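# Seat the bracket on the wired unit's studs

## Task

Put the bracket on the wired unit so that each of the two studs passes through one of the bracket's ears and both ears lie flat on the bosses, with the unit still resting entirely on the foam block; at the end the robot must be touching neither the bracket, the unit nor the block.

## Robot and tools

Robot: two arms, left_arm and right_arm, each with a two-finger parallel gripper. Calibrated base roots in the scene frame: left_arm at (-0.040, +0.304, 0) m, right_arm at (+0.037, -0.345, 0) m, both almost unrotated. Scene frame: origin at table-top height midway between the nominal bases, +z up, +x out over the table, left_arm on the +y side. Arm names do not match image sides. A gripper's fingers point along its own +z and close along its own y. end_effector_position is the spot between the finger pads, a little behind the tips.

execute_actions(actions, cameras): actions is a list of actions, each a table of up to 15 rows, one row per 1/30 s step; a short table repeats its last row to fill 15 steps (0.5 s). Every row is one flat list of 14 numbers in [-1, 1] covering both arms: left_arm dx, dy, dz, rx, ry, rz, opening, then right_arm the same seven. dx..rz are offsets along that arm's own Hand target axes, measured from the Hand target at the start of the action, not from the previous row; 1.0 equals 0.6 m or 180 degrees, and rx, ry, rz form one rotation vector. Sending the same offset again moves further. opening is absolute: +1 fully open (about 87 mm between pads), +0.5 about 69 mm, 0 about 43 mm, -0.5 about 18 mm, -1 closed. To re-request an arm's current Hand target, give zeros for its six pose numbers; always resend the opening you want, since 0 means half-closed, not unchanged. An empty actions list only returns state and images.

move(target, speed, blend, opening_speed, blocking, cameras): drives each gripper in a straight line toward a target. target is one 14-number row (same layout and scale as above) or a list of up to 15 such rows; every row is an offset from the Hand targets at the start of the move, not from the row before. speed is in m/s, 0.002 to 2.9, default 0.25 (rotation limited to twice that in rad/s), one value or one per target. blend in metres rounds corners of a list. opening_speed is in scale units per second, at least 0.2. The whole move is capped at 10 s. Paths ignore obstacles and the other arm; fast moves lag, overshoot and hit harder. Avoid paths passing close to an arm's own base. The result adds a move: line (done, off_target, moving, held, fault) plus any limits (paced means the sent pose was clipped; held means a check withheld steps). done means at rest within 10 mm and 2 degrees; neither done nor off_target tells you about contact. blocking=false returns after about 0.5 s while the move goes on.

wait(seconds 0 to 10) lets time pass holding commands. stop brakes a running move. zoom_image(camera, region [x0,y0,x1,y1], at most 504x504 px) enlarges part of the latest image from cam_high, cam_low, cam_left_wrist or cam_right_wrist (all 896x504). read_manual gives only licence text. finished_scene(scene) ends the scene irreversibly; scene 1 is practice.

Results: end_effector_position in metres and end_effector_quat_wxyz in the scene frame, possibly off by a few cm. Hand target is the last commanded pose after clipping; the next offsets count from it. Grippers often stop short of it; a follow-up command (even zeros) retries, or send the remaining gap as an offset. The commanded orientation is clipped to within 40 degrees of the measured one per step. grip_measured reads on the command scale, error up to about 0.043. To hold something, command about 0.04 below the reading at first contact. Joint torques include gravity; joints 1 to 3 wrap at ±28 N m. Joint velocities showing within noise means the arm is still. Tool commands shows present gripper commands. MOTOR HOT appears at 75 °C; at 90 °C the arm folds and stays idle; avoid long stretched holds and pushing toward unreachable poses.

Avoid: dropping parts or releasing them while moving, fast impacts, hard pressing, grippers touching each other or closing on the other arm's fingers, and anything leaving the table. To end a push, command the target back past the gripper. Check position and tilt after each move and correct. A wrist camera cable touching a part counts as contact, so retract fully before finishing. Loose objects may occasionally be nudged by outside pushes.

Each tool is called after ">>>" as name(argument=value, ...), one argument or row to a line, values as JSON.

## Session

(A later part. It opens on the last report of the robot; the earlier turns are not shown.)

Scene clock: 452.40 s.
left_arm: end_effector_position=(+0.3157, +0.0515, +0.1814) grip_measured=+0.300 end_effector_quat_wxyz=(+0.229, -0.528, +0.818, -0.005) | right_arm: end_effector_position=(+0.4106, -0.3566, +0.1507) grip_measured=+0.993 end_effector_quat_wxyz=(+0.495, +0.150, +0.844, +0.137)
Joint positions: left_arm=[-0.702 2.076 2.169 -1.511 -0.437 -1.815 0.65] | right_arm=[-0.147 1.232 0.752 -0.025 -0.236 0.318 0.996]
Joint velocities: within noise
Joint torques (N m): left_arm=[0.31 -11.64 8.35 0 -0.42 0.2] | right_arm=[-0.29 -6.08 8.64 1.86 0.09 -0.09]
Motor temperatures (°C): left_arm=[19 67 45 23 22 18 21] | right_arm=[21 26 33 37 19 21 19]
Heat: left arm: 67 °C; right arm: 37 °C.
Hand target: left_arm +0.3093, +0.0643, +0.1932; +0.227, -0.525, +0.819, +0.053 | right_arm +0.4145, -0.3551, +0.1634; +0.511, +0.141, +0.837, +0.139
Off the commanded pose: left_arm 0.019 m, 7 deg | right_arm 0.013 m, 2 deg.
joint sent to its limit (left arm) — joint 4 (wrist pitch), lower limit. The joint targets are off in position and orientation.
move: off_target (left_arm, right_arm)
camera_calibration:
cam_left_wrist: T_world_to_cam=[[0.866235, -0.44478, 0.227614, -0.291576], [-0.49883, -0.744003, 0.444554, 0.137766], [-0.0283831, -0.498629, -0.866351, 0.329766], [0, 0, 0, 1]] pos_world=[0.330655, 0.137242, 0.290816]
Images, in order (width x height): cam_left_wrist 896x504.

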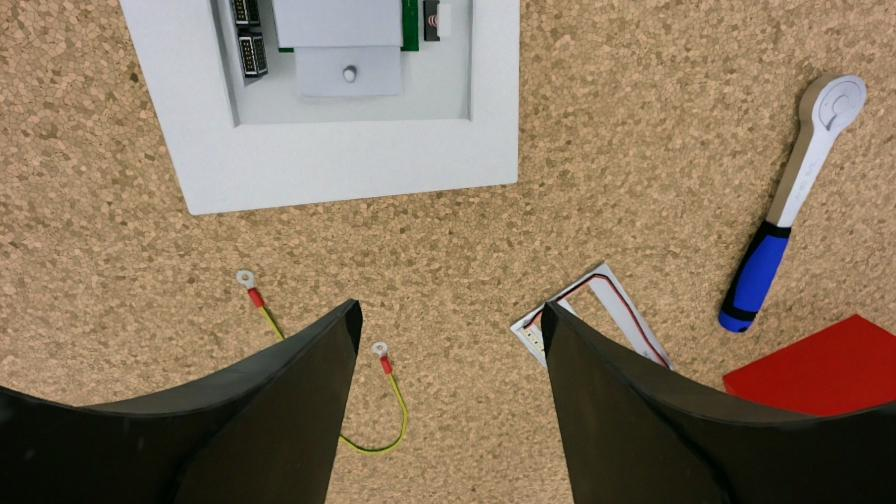

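>>> zoom_image(
  camera="cam_left_wrist",
  region=[290, 40, 410, 130],
)

>>> zoom_image(
  camera="cam_left_wrist",
  region=[330, 55, 375, 90],
)

>>> wait(
  seconds=0,
  cameras=["cam_low"],
)

>>> zoom_image(
  camera="cam_low",
  region=[545, 290, 625, 340],
)

Scaled by 4.200 from the camera's 896x504 image, which has a finer 1280x720 frame.

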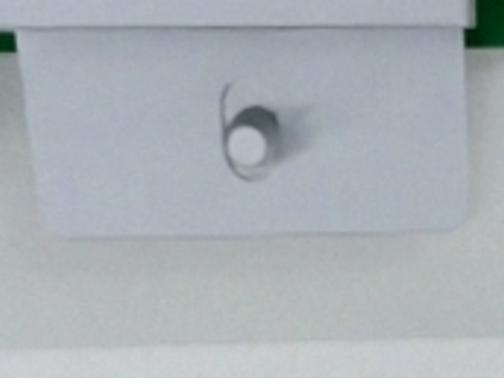

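Scaled by 11.200 from the camera's 896x504 image, which has a finer 1280x720 frame.

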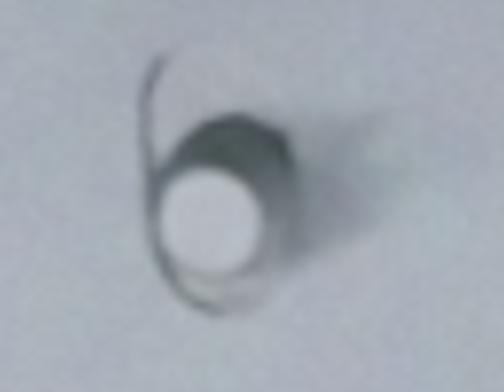

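Scene clock: 454.90 s.
left_arm: end_effector_position=(+0.3145, +0.0499, +0.1814) grip_measured=+0.300 end_effector_quat_wxyz=(+0.229, -0.526, +0.819, -0.005) | right_arm: end_effector_position=(+0.4106, -0.3566, +0.1507) grip_measured=+0.993 end_effector_quat_wxyz=(+0.495, +0.150, +0.844, +0.137)
Joint positions: left_arm=[-0.706 2.076 2.169 -1.511 -0.437 -1.815 0.65] | right_arm=[-0.147 1.232 0.752 -0.025 -0.236 0.318 0.996]
Joint velocities: within noise
Joint torques (N m): left_arm=[0.35 -11.64 8.38 0 -0.42 0.2] | right_arm=[-0.44 -6 8.87 1.88 0.07 0.01]
Motor temperatures (°C): left_arm=[19 68 45 23 22 18 21] | right_arm=[21 26 33 37 19 21 19]
Heat: left arm: 68 °C; right arm: 37 °C.
Hand target: left_arm +0.3093, +0.0643, +0.1932; +0.227, -0.525, +0.819, +0.053 | right_arm +0.4145, -0.3551, +0.1634; +0.511, +0.141, +0.837, +0.139
Tool commands: left_gripper/opening=+0.3 right_gripper/opening=+1.0
Off the commanded pose: left_arm 0.019 m, 7 deg | right_arm 0.013 m, 2 deg.
Images, in order (width x height): cam_low 896x504.

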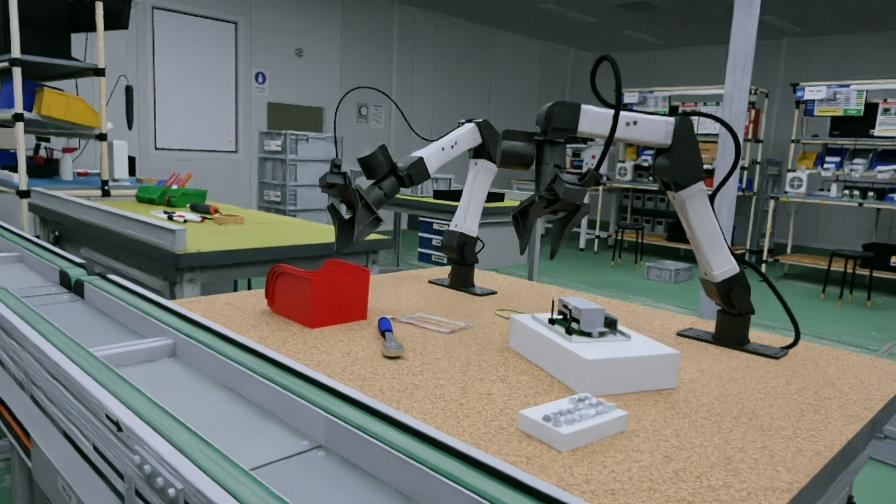

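Scaled by 6.300 from the camera's 896x504 image, which has a finer 1280x720 frame.

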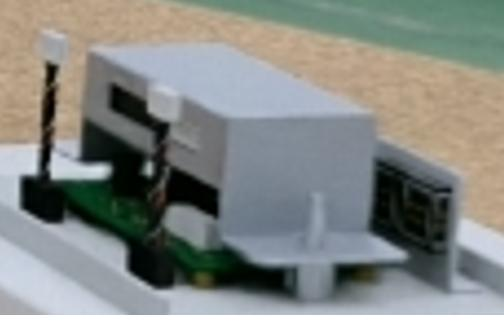

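>>> zoom_image(
  camera="cam_low",
  region=[550, 290, 590, 330],
)

>>> zoom_image(
  camera="cam_low",
  region=[580, 310, 615, 345],
)

Scaled by 12.600 from the camera's 896x504 image, which has a finer 1280x720 frame.

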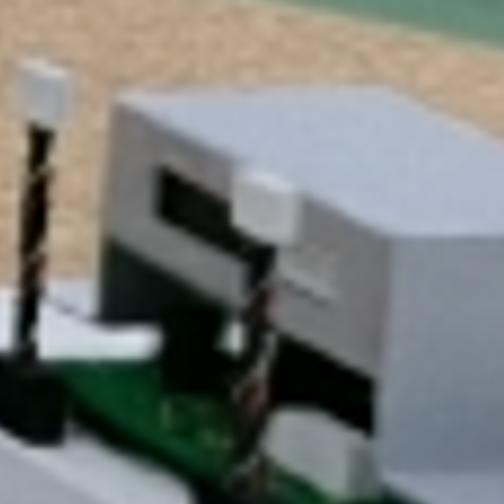

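Scaled by 14.400 from the camera's 896x504 image, which has a finer 1280x720 frame.

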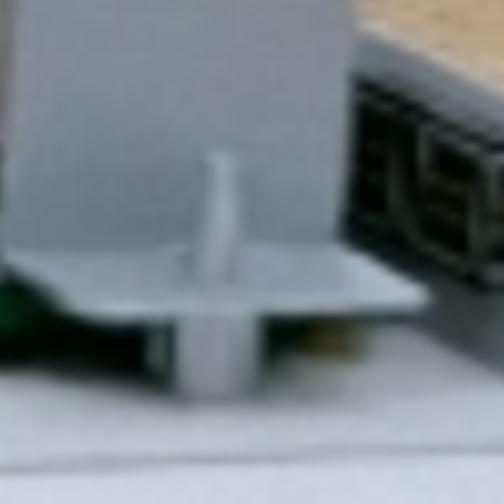

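>>> move(
  target=[-0.0987,0.0393,0.1343,0,0,0,-1,0,0,0,0,0,0,1],
  speed=0.15,
  cameras=["cam_left_wrist","cam_low"],
)

>>> zoom_image(
  camera="cam_low",
  region=[545, 265, 625, 340],
)

Scene clock: 470.03 s.
left_arm: end_effector_position=(+0.3324, +0.1478, +0.1262) grip_measured=-0.966 end_effector_quat_wxyz=(+0.209, -0.523, +0.823, +0.072) | right_arm: end_effector_position=(+0.4106, -0.3566, +0.1507) grip_measured=+0.993 end_effector_quat_wxyz=(+0.495, +0.150, +0.844, +0.137)
Joint positions: left_arm=[-0.485 1.989 1.832 -1.326 -0.437 -1.599 0.017] | right_arm=[-0.147 1.232 0.752 -0.025 -0.236 0.318 0.996]
Joint velocities: within noise
Joint torques (N m): left_arm=[0.38 -14.17 5.42 0.74 -0.26 0.19] | right_arm=[-0.35 -5.96 8.75 1.9 0.05 0.04]
Motor temperatures (°C): left_arm=[19 68 46 23 22 18 21] | right_arm=[21 26 33 37 19 21 19]
Heat: left arm: 68 °C; right arm: 37 °C.
Hand target: left_arm +0.3344, +0.1503, +0.1430; +0.227, -0.525, +0.819, +0.053 | right_arm +0.4145, -0.3551, +0.1634; +0.511, +0.141, +0.837, +0.139
Off the commanded pose: left_arm 0.017 m, 3 deg | right_arm 0.013 m, 2 deg.
move: off_target (left_arm, right_arm)
camera_calibration:
cam_left_wrist: T_world_to_cam=[[0.893384, -0.442425, 0.0782613, -0.241173], [-0.432576, -0.79992, 0.41594, 0.232124], [-0.121419, -0.405449, -0.906018, 0.352644], [0, 0, 0, 1]] pos_world=[0.358689, 0.221959, 0.241827]
Images, in order (width x height): cam_low 896x504, cam_left_wrist 896x504.

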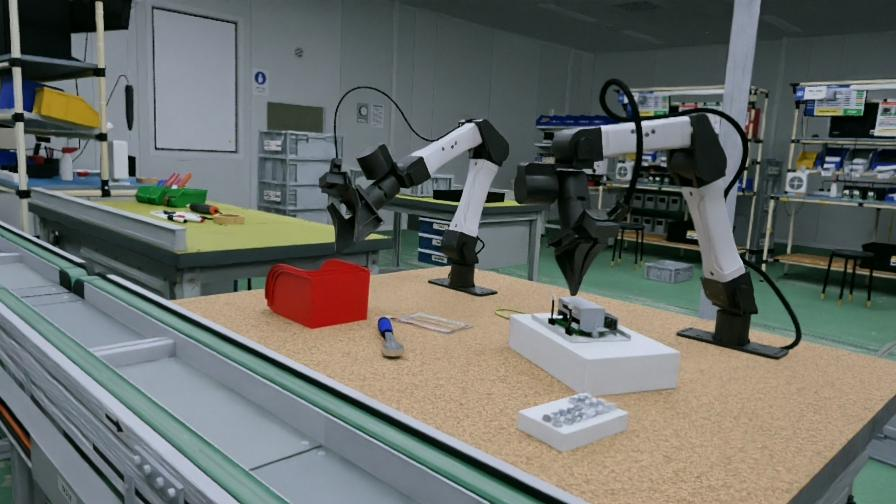

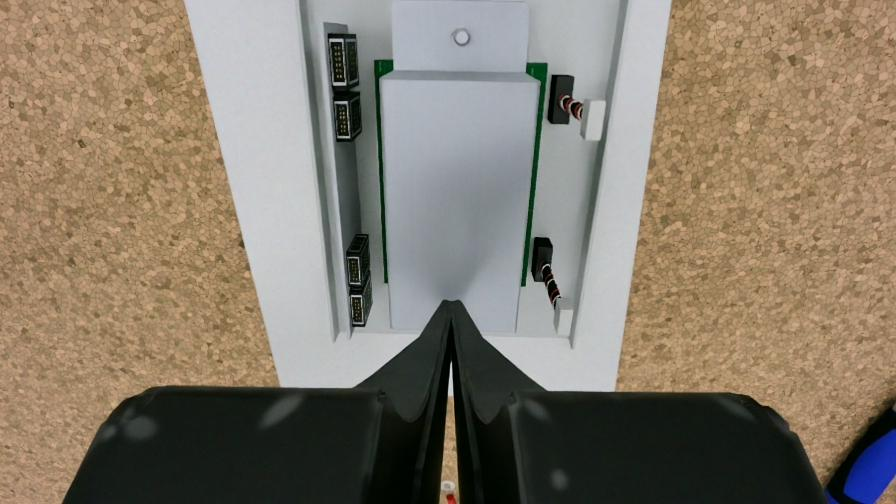

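Scaled by 6.300 from the camera's 896x504 image, which has a finer 1280x720 frame.

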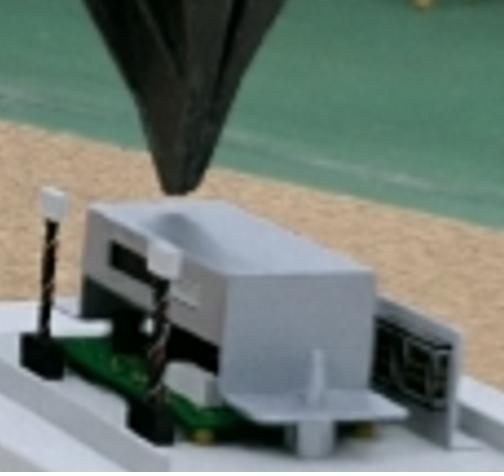

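>>> move(
  target=[0.0071,0.0025,0.0149,0,0,0,-1,0,0,0,0,0,0,1],
  speed=0.02,
  cameras=["cam_low"],
)

>>> zoom_image(
  camera="cam_low",
  region=[545, 265, 625, 340],
)

Scene clock: 473.57 s.
left_arm: end_effector_position=(+0.3307, +0.1466, +0.1228) grip_measured=-0.966 end_effector_quat_wxyz=(+0.212, -0.521, +0.824, +0.067) | right_arm: end_effector_position=(+0.4106, -0.3566, +0.1507) grip_measured=+0.993 end_effector_quat_wxyz=(+0.495, +0.150, +0.844, +0.137)
Joint positions: left_arm=[-0.49 1.972 1.794 -1.293 -0.437 -1.597 0.017] | right_arm=[-0.147 1.232 0.752 -0.025 -0.236 0.318 0.996]
Joint velocities: within noise
Joint torques (N m): left_arm=[0.4 -12.77 4.89 0.87 -0.26 0.18] | right_arm=[-0.38 -6 8.77 1.88 0.06 -0.03]
Motor temperatures (°C): left_arm=[19 69 46 23 22 18 21] | right_arm=[21 26 33 37 19 21 19]
Heat: left arm: 69 °C; right arm: 37 °C.
Hand target: left_arm +0.3345, +0.1503, +0.1330; +0.227, -0.525, +0.819, +0.053 | right_arm +0.4145, -0.3551, +0.1634; +0.511, +0.141, +0.837, +0.139
Off the commanded pose: left_arm 0.011 m, 3 deg | right_arm 0.013 m, 2 deg.
move: off_target (left_arm, right_arm)
Images, in order (width x height): cam_low 896x504.

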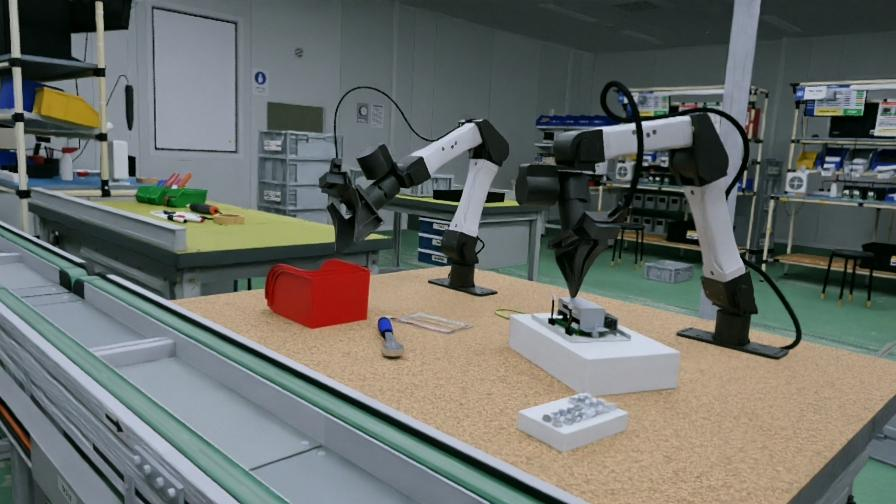

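Scaled by 6.300 from the camera's 896x504 image, which has a finer 1280x720 frame.

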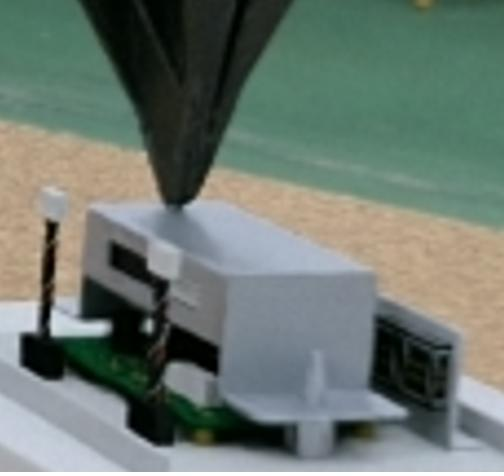

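>>> move(
  target=[0.0064,0.0022,0.0134,0,0,0,-1,0,0,0,0,0,0,1],
  speed=0.02,
  cameras=["cam_low"],
)

>>> zoom_image(
  camera="cam_low",
  region=[545, 265, 625, 340],
)

Scene clock: 477.33 s.
left_arm: end_effector_position=(+0.3305, +0.1467, +0.1232) grip_measured=-0.966 end_effector_quat_wxyz=(+0.216, -0.522, +0.823, +0.059) | right_arm: end_effector_position=(+0.4106, -0.3566, +0.1507) grip_measured=+0.993 end_effector_quat_wxyz=(+0.495, +0.150, +0.844, +0.137)
Joint positions: left_arm=[-0.49 1.95 1.763 -1.264 -0.437 -1.596 0.017] | right_arm=[-0.147 1.232 0.752 -0.025 -0.236 0.318 0.996]
Joint velocities: within noise
Joint torques (N m): left_arm=[0.43 -10.91 4.15 0.99 -0.25 0.17] | right_arm=[-0.24 -5.94 8.69 1.85 0.06 -0.03]
Motor temperatures (°C): left_arm=[19 69 45 23 22 18 21] | right_arm=[21 26 33 37 19 21 19]
Heat: left arm: 69 °C; right arm: 37 °C.
Hand target: left_arm +0.3345, +0.1503, +0.1240; +0.227, -0.525, +0.819, +0.053 | right_arm +0.4145, -0.3551, +0.1634; +0.511, +0.141, +0.837, +0.139
Off the commanded pose: left_arm 0.005 m, 1 deg | right_arm 0.013 m, 2 deg.
move: off_target (right_arm)
Images, in order (width x height): cam_low 896x504.

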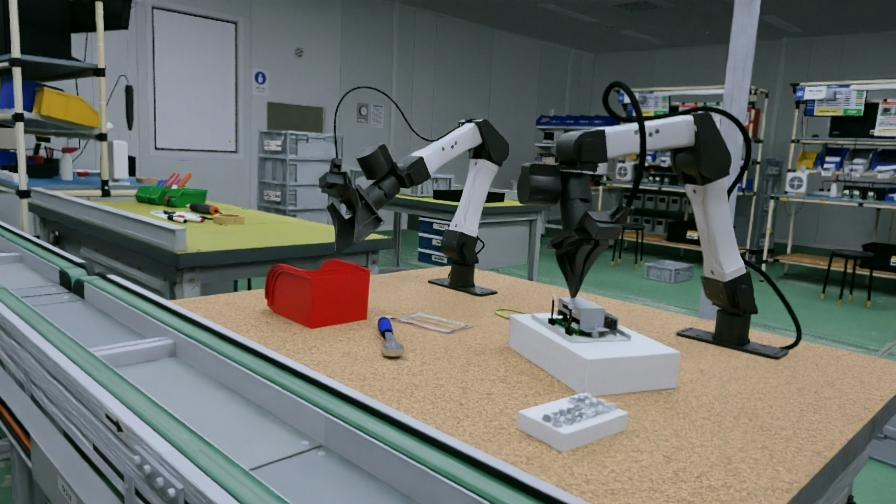

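Scaled by 6.300 from the camera's 896x504 image, which has a finer 1280x720 frame.

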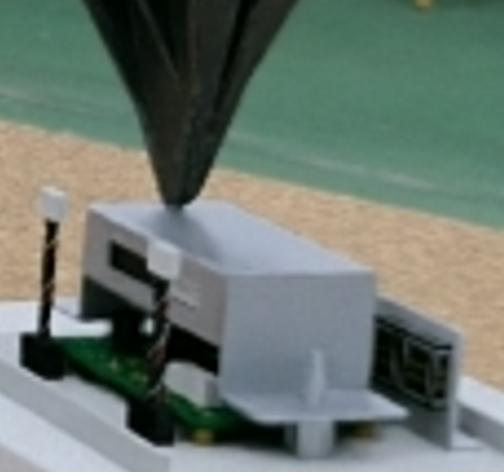

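>>> move(
  target=[0.0064,0.0022,0.0134,0,0,0,-1,0,0,0,0,0,0,1],
  speed=0.02,
  cameras=["cam_low"],
)

>>> zoom_image(
  camera="cam_low",
  region=[545, 265, 625, 340],
)

Scene clock: 481.00 s.
left_arm: end_effector_position=(+0.3307, +0.1467, +0.1235) grip_measured=-0.967 end_effector_quat_wxyz=(+0.221, -0.524, +0.821, +0.050) | right_arm: end_effector_position=(+0.4106, -0.3566, +0.1507) grip_measured=+0.993 end_effector_quat_wxyz=(+0.495, +0.150, +0.844, +0.137)
Joint positions: left_arm=[-0.49 1.931 1.734 -1.235 -0.437 -1.596 0.017] | right_arm=[-0.147 1.232 0.752 -0.025 -0.236 0.318 0.996]
Joint velocities: within noise
Joint torques (N m): left_arm=[0.4 -9.06 3.44 1.12 -0.25 0.16] | right_arm=[-0.34 -6.01 8.46 1.89 0.03 -0.02]
Motor temperatures (°C): left_arm=[19 69 44 23 22 18 21] | right_arm=[21 26 33 37 19 21 19]
Heat: left arm: 69 °C; right arm: 37 °C.
Hand target: left_arm +0.3345, +0.1503, +0.1150; +0.227, -0.525, +0.819, +0.053 | right_arm +0.4145, -0.3551, +0.1634; +0.511, +0.141, +0.837, +0.139
Off the commanded pose: left_arm 0.010 m, 1 deg | right_arm 0.013 m, 2 deg.
move: off_target (right_arm)
Images, in order (width x height): cam_low 896x504.

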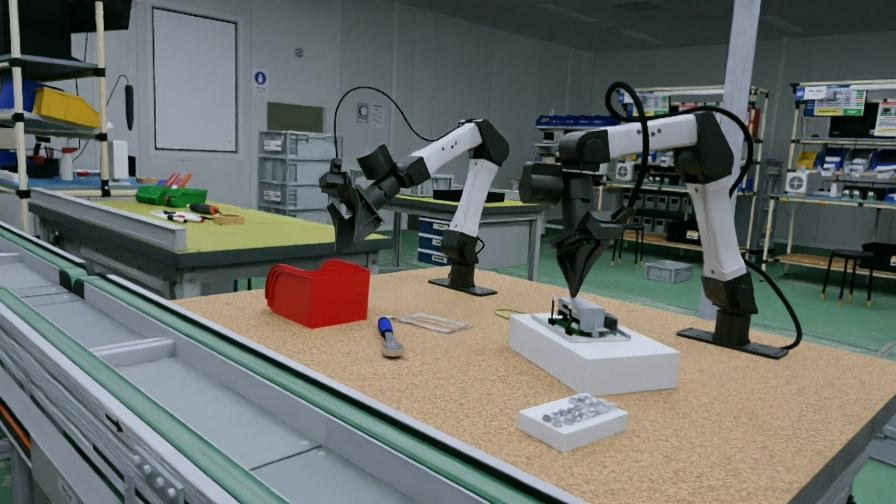

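Scaled by 6.300 from the camera's 896x504 image, which has a finer 1280x720 frame.

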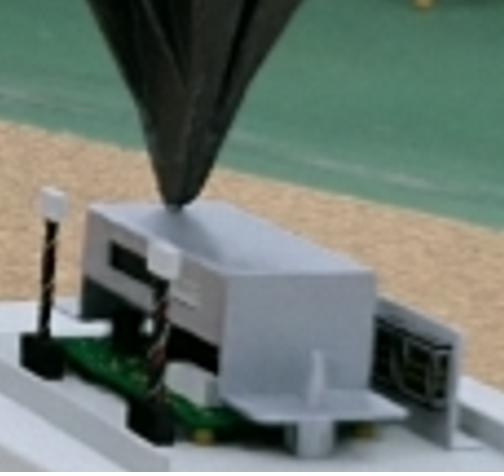

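>>> move(
  target=[
    [-0.025,-0.0089,-0.0521,0,0,0,-1,0,0,0,0,0,0,1],
    [-0.1071,-0.0081,-0.0129,0,0,0,-1,0,0,0,0,0,0,1],
  ],
  speed=[0.06,0.1],
  cameras=["cam_low","cam_left_wrist"],
)

>>> zoom_image(
  camera="cam_low",
  region=[545, 265, 625, 340],
)

Scene clock: 489.30 s.
left_arm: end_effector_position=(+0.3484, +0.2011, +0.1377) grip_measured=-0.967 end_effector_quat_wxyz=(+0.213, -0.521, +0.823, +0.074) | right_arm: end_effector_position=(+0.4106, -0.3566, +0.1507) grip_measured=+0.993 end_effector_quat_wxyz=(+0.495, +0.150, +0.844, +0.137)
Joint positions: left_arm=[-0.344 1.941 1.807 -1.281 -0.428 -1.441 0.017] | right_arm=[-0.147 1.232 0.752 -0.025 -0.236 0.318 0.996]
Joint velocities: within noise
Joint torques (N m): left_arm=[0.28 -10.11 9.24 0.92 -0.08 0.19] | right_arm=[-0.29 -6.2 8.76 1.89 0.01 -0.01]
Motor temperatures (°C): left_arm=[19 67 44 24 22 18 20] | right_arm=[21 26 33 37 19 21 19]
Heat: left arm: 67 °C; right arm: 37 °C.
Hand target: left_arm +0.3587, +0.1993, +0.1500; +0.227, -0.525, +0.819, +0.053 | right_arm +0.4145, -0.3551, +0.1634; +0.511, +0.141, +0.837, +0.139
Off the commanded pose: left_arm 0.016 m, 3 deg | right_arm 0.013 m, 2 deg.
move: off_target (left_arm, right_arm)
camera_calibration:
cam_left_wrist: T_world_to_cam=[[0.892002, -0.445081, 0.0789599, -0.231901], [-0.436252, -0.801884, 0.408247, 0.279648], [-0.118386, -0.398604, -0.90945, 0.384708], [0, 0, 0, 1]] pos_world=[0.374398, 0.274377, 0.254018]
Images, in order (width x height): cam_low 896x504, cam_left_wrist 896x504.

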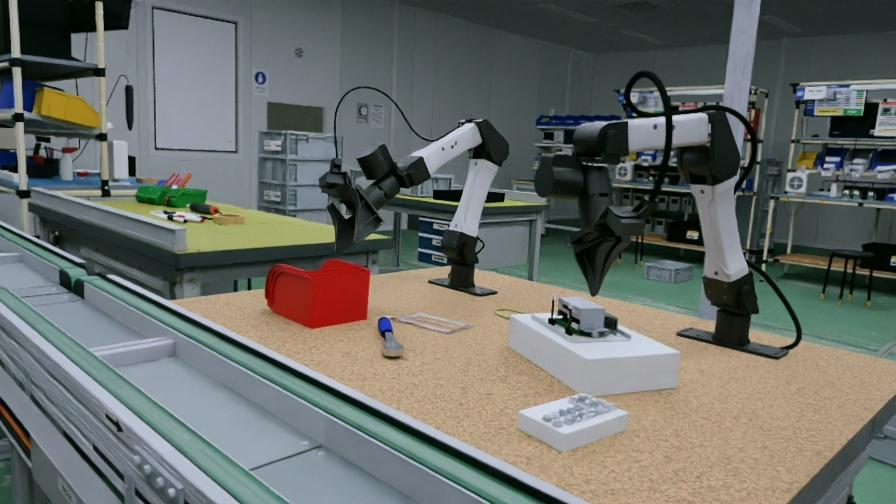

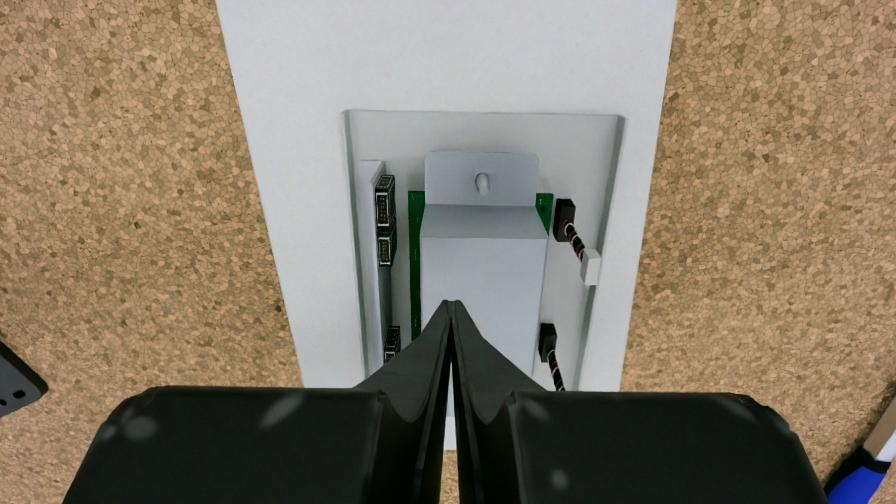

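Scaled by 6.300 from the camera's 896x504 image, which has a finer 1280x720 frame.

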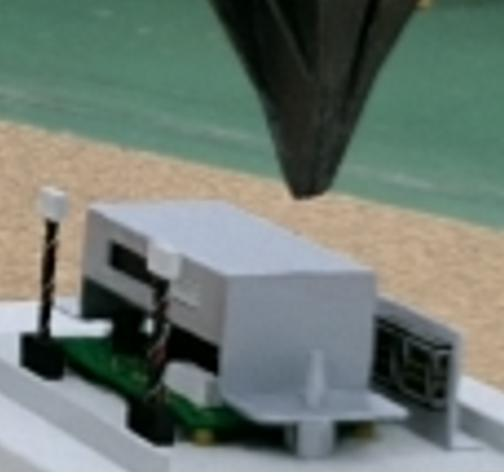

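>>> move(
  target=[0.0107,0.0037,0.0223,0,0,0,-1,0,0,0,0,0,0,1],
  speed=0.03,
  cameras=["cam_low"],
)

>>> zoom_image(
  camera="cam_low",
  region=[545, 265, 625, 340],
)

>>> move(
  target=[0.0071,0.0025,0.0149,0,0,0,-1,0,0,0,0,0,0,1],
  speed=0.02,
  cameras=["cam_low"],
)

>>> zoom_image(
  camera="cam_low",
  region=[545, 265, 625, 340],
)

Scene clock: 494.10 s.
left_arm: end_effector_position=(+0.3555, +0.1986, +0.1314) grip_measured=-0.967 end_effector_quat_wxyz=(+0.221, -0.523, +0.821, +0.063) | right_arm: end_effector_position=(+0.4106, -0.3566, +0.1507) grip_measured=+0.993 end_effector_quat_wxyz=(+0.495, +0.150, +0.844, +0.137)
Joint positions: left_arm=[-0.344 1.941 1.778 -1.224 -0.428 -1.441 0.017] | right_arm=[-0.147 1.232 0.752 -0.025 -0.236 0.318 0.996]
Joint velocities: within noise
Joint torques (N m): left_arm=[0.29 -10.67 5.7 1.04 -0.08 0.18] | right_arm=[-0.36 -5.83 8.57 1.9 0.09 -0.09]
Motor temperatures (°C): left_arm=[19 67 44 24 22 18 20] | right_arm=[21 26 33 37 19 21 19]
Heat: left arm: 67 °C; right arm: 37 °C.
Hand target: left_arm +0.3587, +0.1993, +0.1350; +0.227, -0.525, +0.819, +0.053 | right_arm +0.4145, -0.3551, +0.1634; +0.511, +0.141, +0.837, +0.139
Off the commanded pose: left_arm 0.005 m, 1 deg | right_arm 0.013 m, 2 deg.
move: off_target (right_arm)
Images, in order (width x height): cam_low 896x504.

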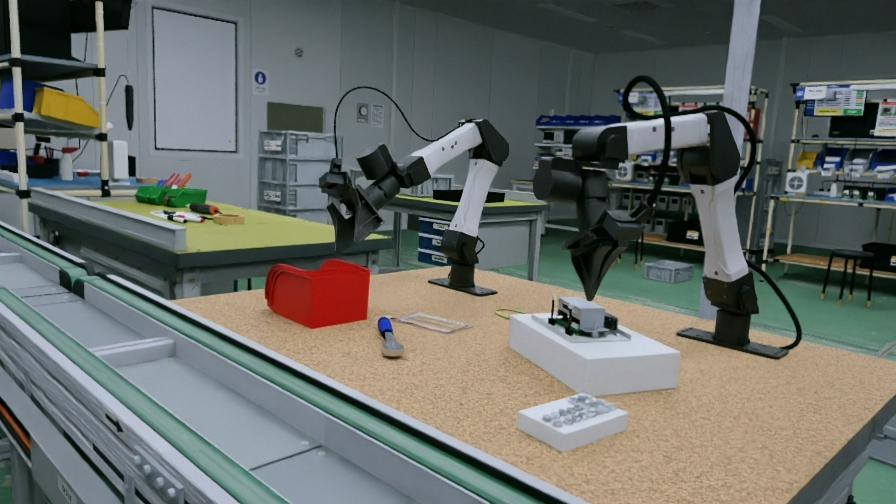

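Scaled by 6.300 from the camera's 896x504 image, which has a finer 1280x720 frame.

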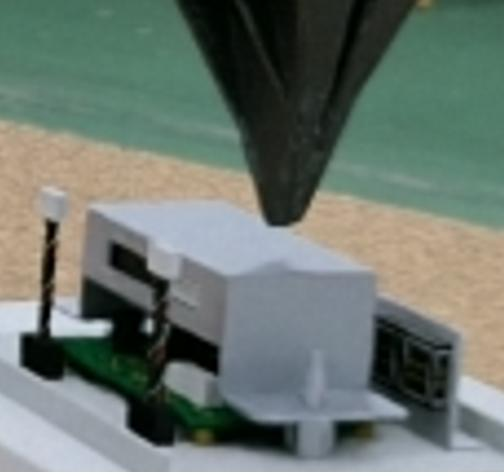

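Scene clock: 495.27 s.
left_arm: end_effector_position=(+0.3544, +0.1990, +0.1238) grip_measured=-0.967 end_effector_quat_wxyz=(+0.219, -0.521, +0.822, +0.066) | right_arm: end_effector_position=(+0.4106, -0.3566, +0.1507) grip_measured=+0.993 end_effector_quat_wxyz=(+0.495, +0.150, +0.844, +0.137)
Joint positions: left_arm=[-0.344 1.941 1.749 -1.201 -0.428 -1.438 0.017] | right_arm=[-0.147 1.232 0.752 -0.025 -0.236 0.318 0.996]
Joint velocities: within noise
Joint torques (N m): left_arm=[0.31 -10.89 4.44 1.21 -0.08 0.16] | right_arm=[-0.24 -6.16 8.61 1.91 0.08 0.02]
Motor temperatures (°C): left_arm=[19 67 43 24 22 18 20] | right_arm=[21 26 33 37 19 21 19]
Heat: left arm: 67 °C; right arm: 37 °C.
Hand target: left_arm +0.3587, +0.1993, +0.1250; +0.227, -0.525, +0.819, +0.053 | right_arm +0.4145, -0.3551, +0.1634; +0.511, +0.141, +0.837, +0.139
Off the commanded pose: left_arm 0.004 m, 2 deg | right_arm 0.013 m, 2 deg.
move: off_target (right_arm)
Images, in order (width x height): cam_low 896x504.

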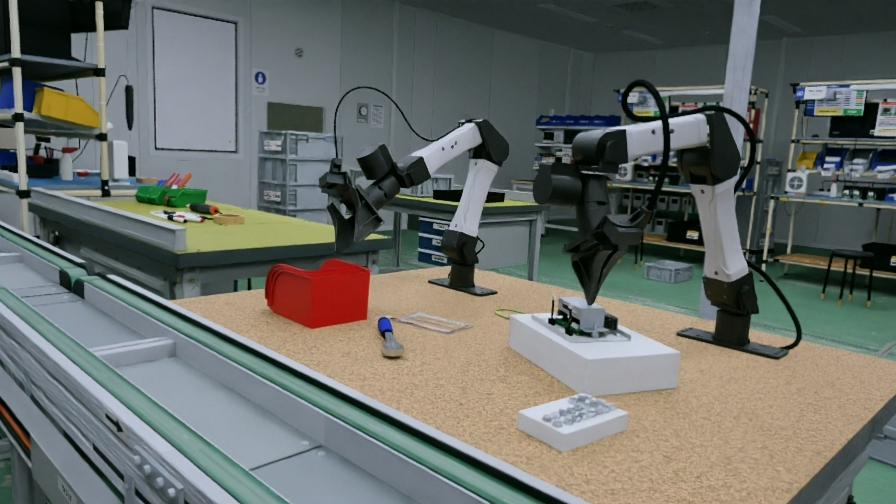

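Scaled by 6.300 from the camera's 896x504 image, which has a finer 1280x720 frame.

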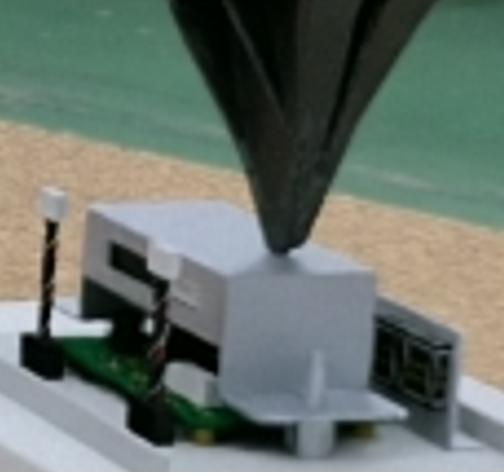

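>>> move(
  target=[0.0036,0.0012,0.0075,0,0,0,-1,0,0,0,0,0,0,1],
  speed=0.02,
  cameras=["cam_low"],
)

>>> zoom_image(
  camera="cam_low",
  region=[545, 265, 625, 340],
)

>>> move(
  target=[0.0036,0.0012,0.0075,0,0,0,-1,0,0,0,0,0,0,1],
  speed=0.02,
  cameras=["cam_low"],
)

>>> zoom_image(
  camera="cam_low",
  region=[545, 265, 625, 340],
)

Scene clock: 499.43 s.
left_arm: end_effector_position=(+0.3541, +0.1991, +0.1241) grip_measured=-0.967 end_effector_quat_wxyz=(+0.222, -0.522, +0.821, +0.062) | right_arm: end_effector_position=(+0.4106, -0.3566, +0.1507) grip_measured=+0.993 end_effector_quat_wxyz=(+0.495, +0.150, +0.844, +0.137)
Joint positions: left_arm=[-0.344 1.931 1.734 -1.188 -0.428 -1.438 0.017] | right_arm=[-0.147 1.232 0.752 -0.025 -0.236 0.318 0.996]
Joint velocities: within noise
Joint torques (N m): left_arm=[0.32 -9.92 3.92 1.29 -0.08 0.16] | right_arm=[-0.4 -6.11 8.47 1.89 0.06 -0.03]
Motor temperatures (°C): left_arm=[19 67 43 24 22 18 20] | right_arm=[21 26 33 37 19 21 19]
Heat: left arm: 67 °C; right arm: 37 °C.
Hand target: left_arm +0.3588, +0.1992, +0.1200; +0.227, -0.525, +0.819, +0.053 | right_arm +0.4145, -0.3551, +0.1634; +0.511, +0.141, +0.837, +0.139
Off the commanded pose: left_arm 0.006 m, 1 deg | right_arm 0.013 m, 2 deg.
move: off_target (right_arm)
Images, in order (width x height): cam_low 896x504.

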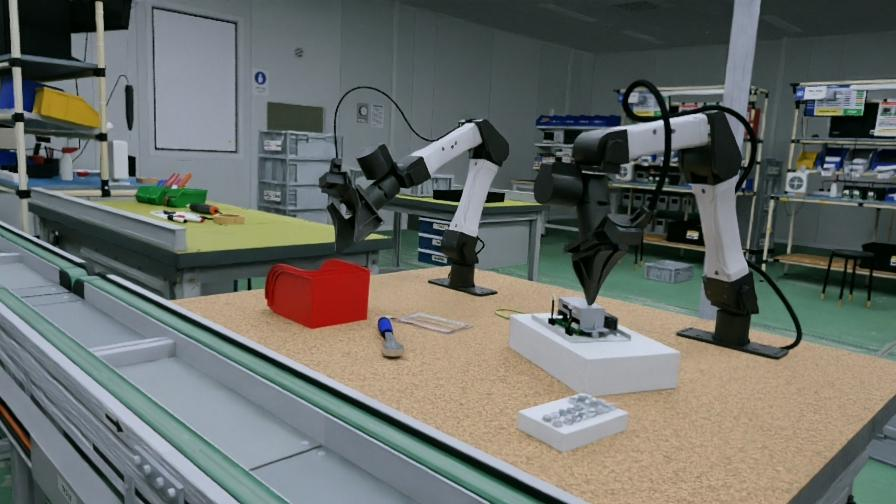

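Scaled by 6.300 from the camera's 896x504 image, which has a finer 1280x720 frame.

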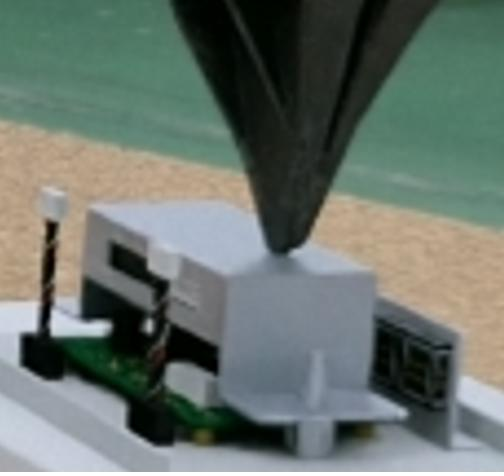

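Scene clock: 500.43 s.
left_arm: end_effector_position=(+0.3542, +0.1991, +0.1240) grip_measured=-0.967 end_effector_quat_wxyz=(+0.225, -0.523, +0.820, +0.058) | right_arm: end_effector_position=(+0.4106, -0.3566, +0.1507) grip_measured=+0.993 end_effector_quat_wxyz=(+0.495, +0.150, +0.844, +0.137)
Joint positions: left_arm=[-0.344 1.92 1.717 -1.171 -0.428 -1.438 0.017] | right_arm=[-0.147 1.232 0.752 -0.025 -0.236 0.318 0.996]
Joint velocities: within noise
Joint torques (N m): left_arm=[0.29 -8.88 3.54 1.35 -0.08 0.15] | right_arm=[-0.29 -6.05 8.84 1.83 0.02 -0.06]
Motor temperatures (°C): left_arm=[19 67 43 24 22 18 20] | right_arm=[21 26 33 37 19 21 19]
Heat: left arm: 67 °C; right arm: 37 °C.
Hand target: left_arm +0.3588, +0.1992, +0.1149; +0.227, -0.525, +0.819, +0.053 | right_arm +0.4145, -0.3551, +0.1634; +0.511, +0.141, +0.837, +0.139
Off the commanded pose: left_arm 0.010 m, 1 deg | right_arm 0.013 m, 2 deg.
move: off_target (right_arm)
Images, in order (width x height): cam_low 896x504.

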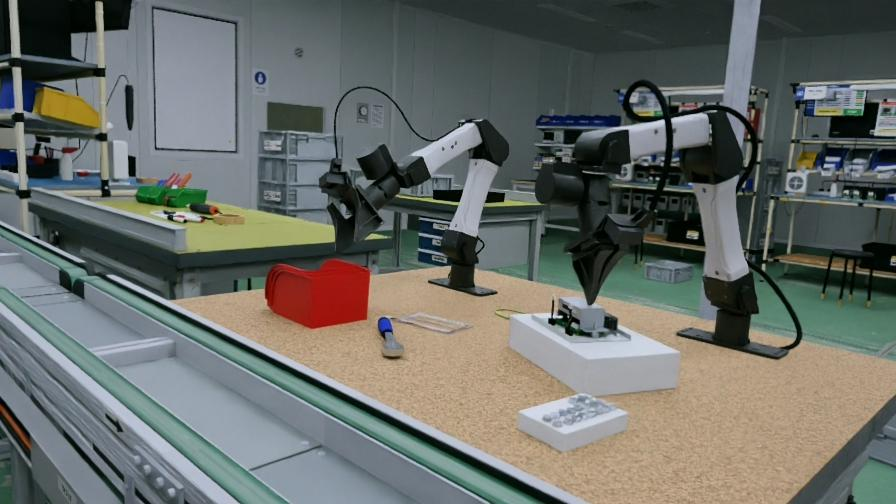

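Scaled by 6.300 from the camera's 896x504 image, which has a finer 1280x720 frame.

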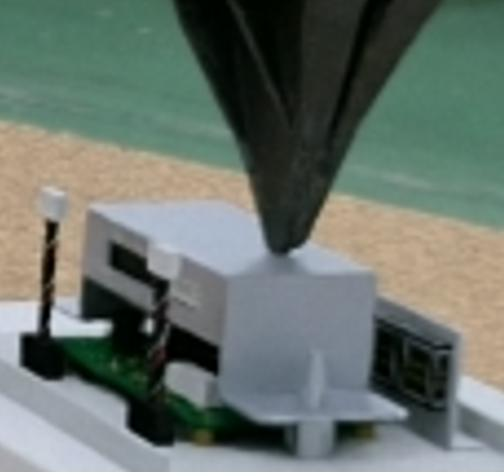

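>>> move(
  target=[
    [-0.0712,-0.0253,-0.1488,0,0,0,-1,0,0,0,0,0,0,1],
    [-0.1,0.12,-0.18,0,0,0,-1,0,0,0,0,0,0,1],
  ],
  speed=[0.1,0.15],
  cameras=["cam_low","cam_left_wrist"],
)

>>> zoom_image(
  camera="cam_low",
  region=[545, 265, 625, 340],
)

Scene clock: 506.30 s.
left_arm: end_effector_position=(+0.2822, +0.2435, +0.2199) grip_measured=-0.967 end_effector_quat_wxyz=(+0.219, -0.522, +0.822, +0.064) | right_arm: end_effector_position=(+0.4106, -0.3566, +0.1507) grip_measured=+0.993 end_effector_quat_wxyz=(+0.495, +0.150, +0.844, +0.137)
Joint positions: left_arm=[-0.284 1.674 1.804 -1.494 -0.414 -1.374 0.017] | right_arm=[-0.147 1.232 0.752 -0.025 -0.236 0.318 0.996]
Joint velocities: within noise
Joint torques (N m): left_arm=[0.68 -8.84 5.27 1 -0.07 0.19] | right_arm=[-0.43 -5.97 8.62 1.87 0.02 0]
Motor temperatures (°C): left_arm=[19 66 43 24 22 18 20] | right_arm=[21 26 33 37 19 21 19]
Heat: left arm: 66 °C; right arm: 37 °C.
Hand target: left_arm +0.2819, +0.2463, +0.2259; +0.227, -0.525, +0.819, +0.053 | right_arm +0.4145, -0.3551, +0.1634; +0.511, +0.141, +0.837, +0.139
Off the commanded pose: left_arm 0.007 m, 2 deg | right_arm 0.013 m, 2 deg.
move: off_target (right_arm)
camera_calibration:
cam_left_wrist: T_world_to_cam=[[0.888623, -0.447164, 0.101947, -0.164042], [-0.447467, -0.796532, 0.406583, 0.2534], [-0.100605, -0.406917, -0.907908, 0.465101], [0, 0, 0, 1]] pos_world=[0.305951, 0.317745, 0.335965]
Images, in order (width x height): cam_low 896x504, cam_left_wrist 896x504.

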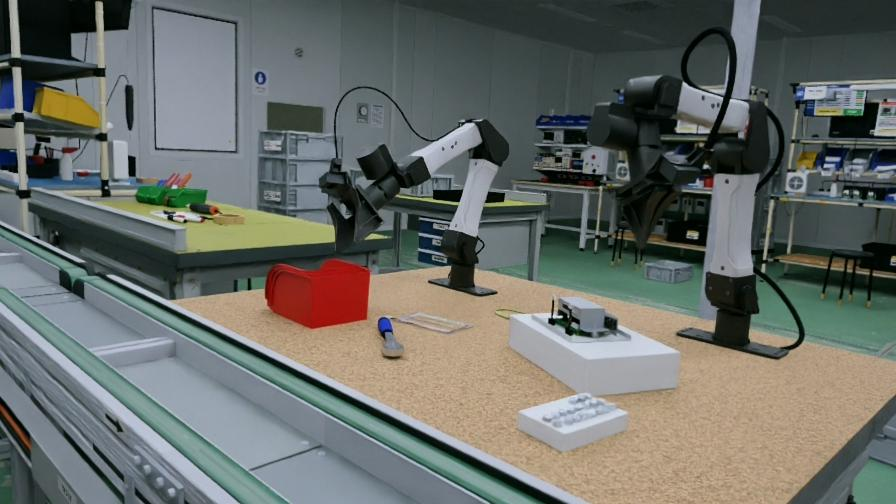

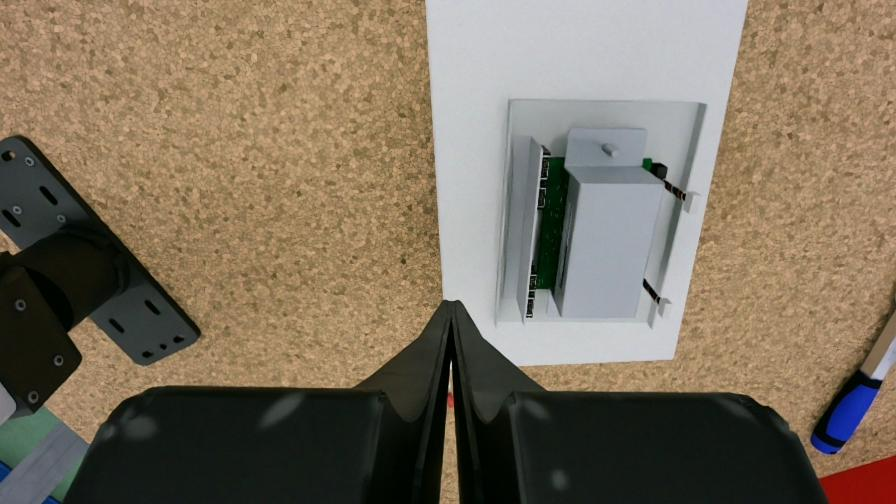

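Scaled by 6.300 from the camera's 896x504 image, which has a finer 1280x720 frame.

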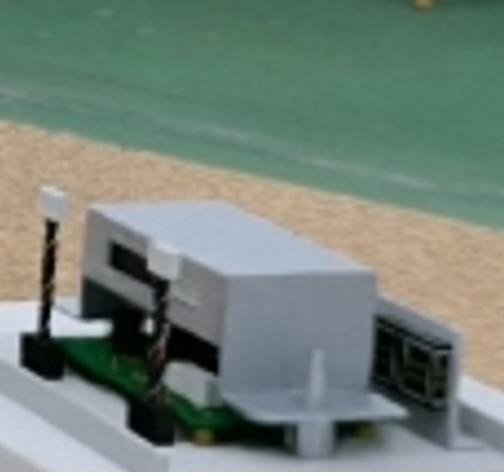

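>>> finished_scene(
  scene=2,
)

The scene is finished: the task was done.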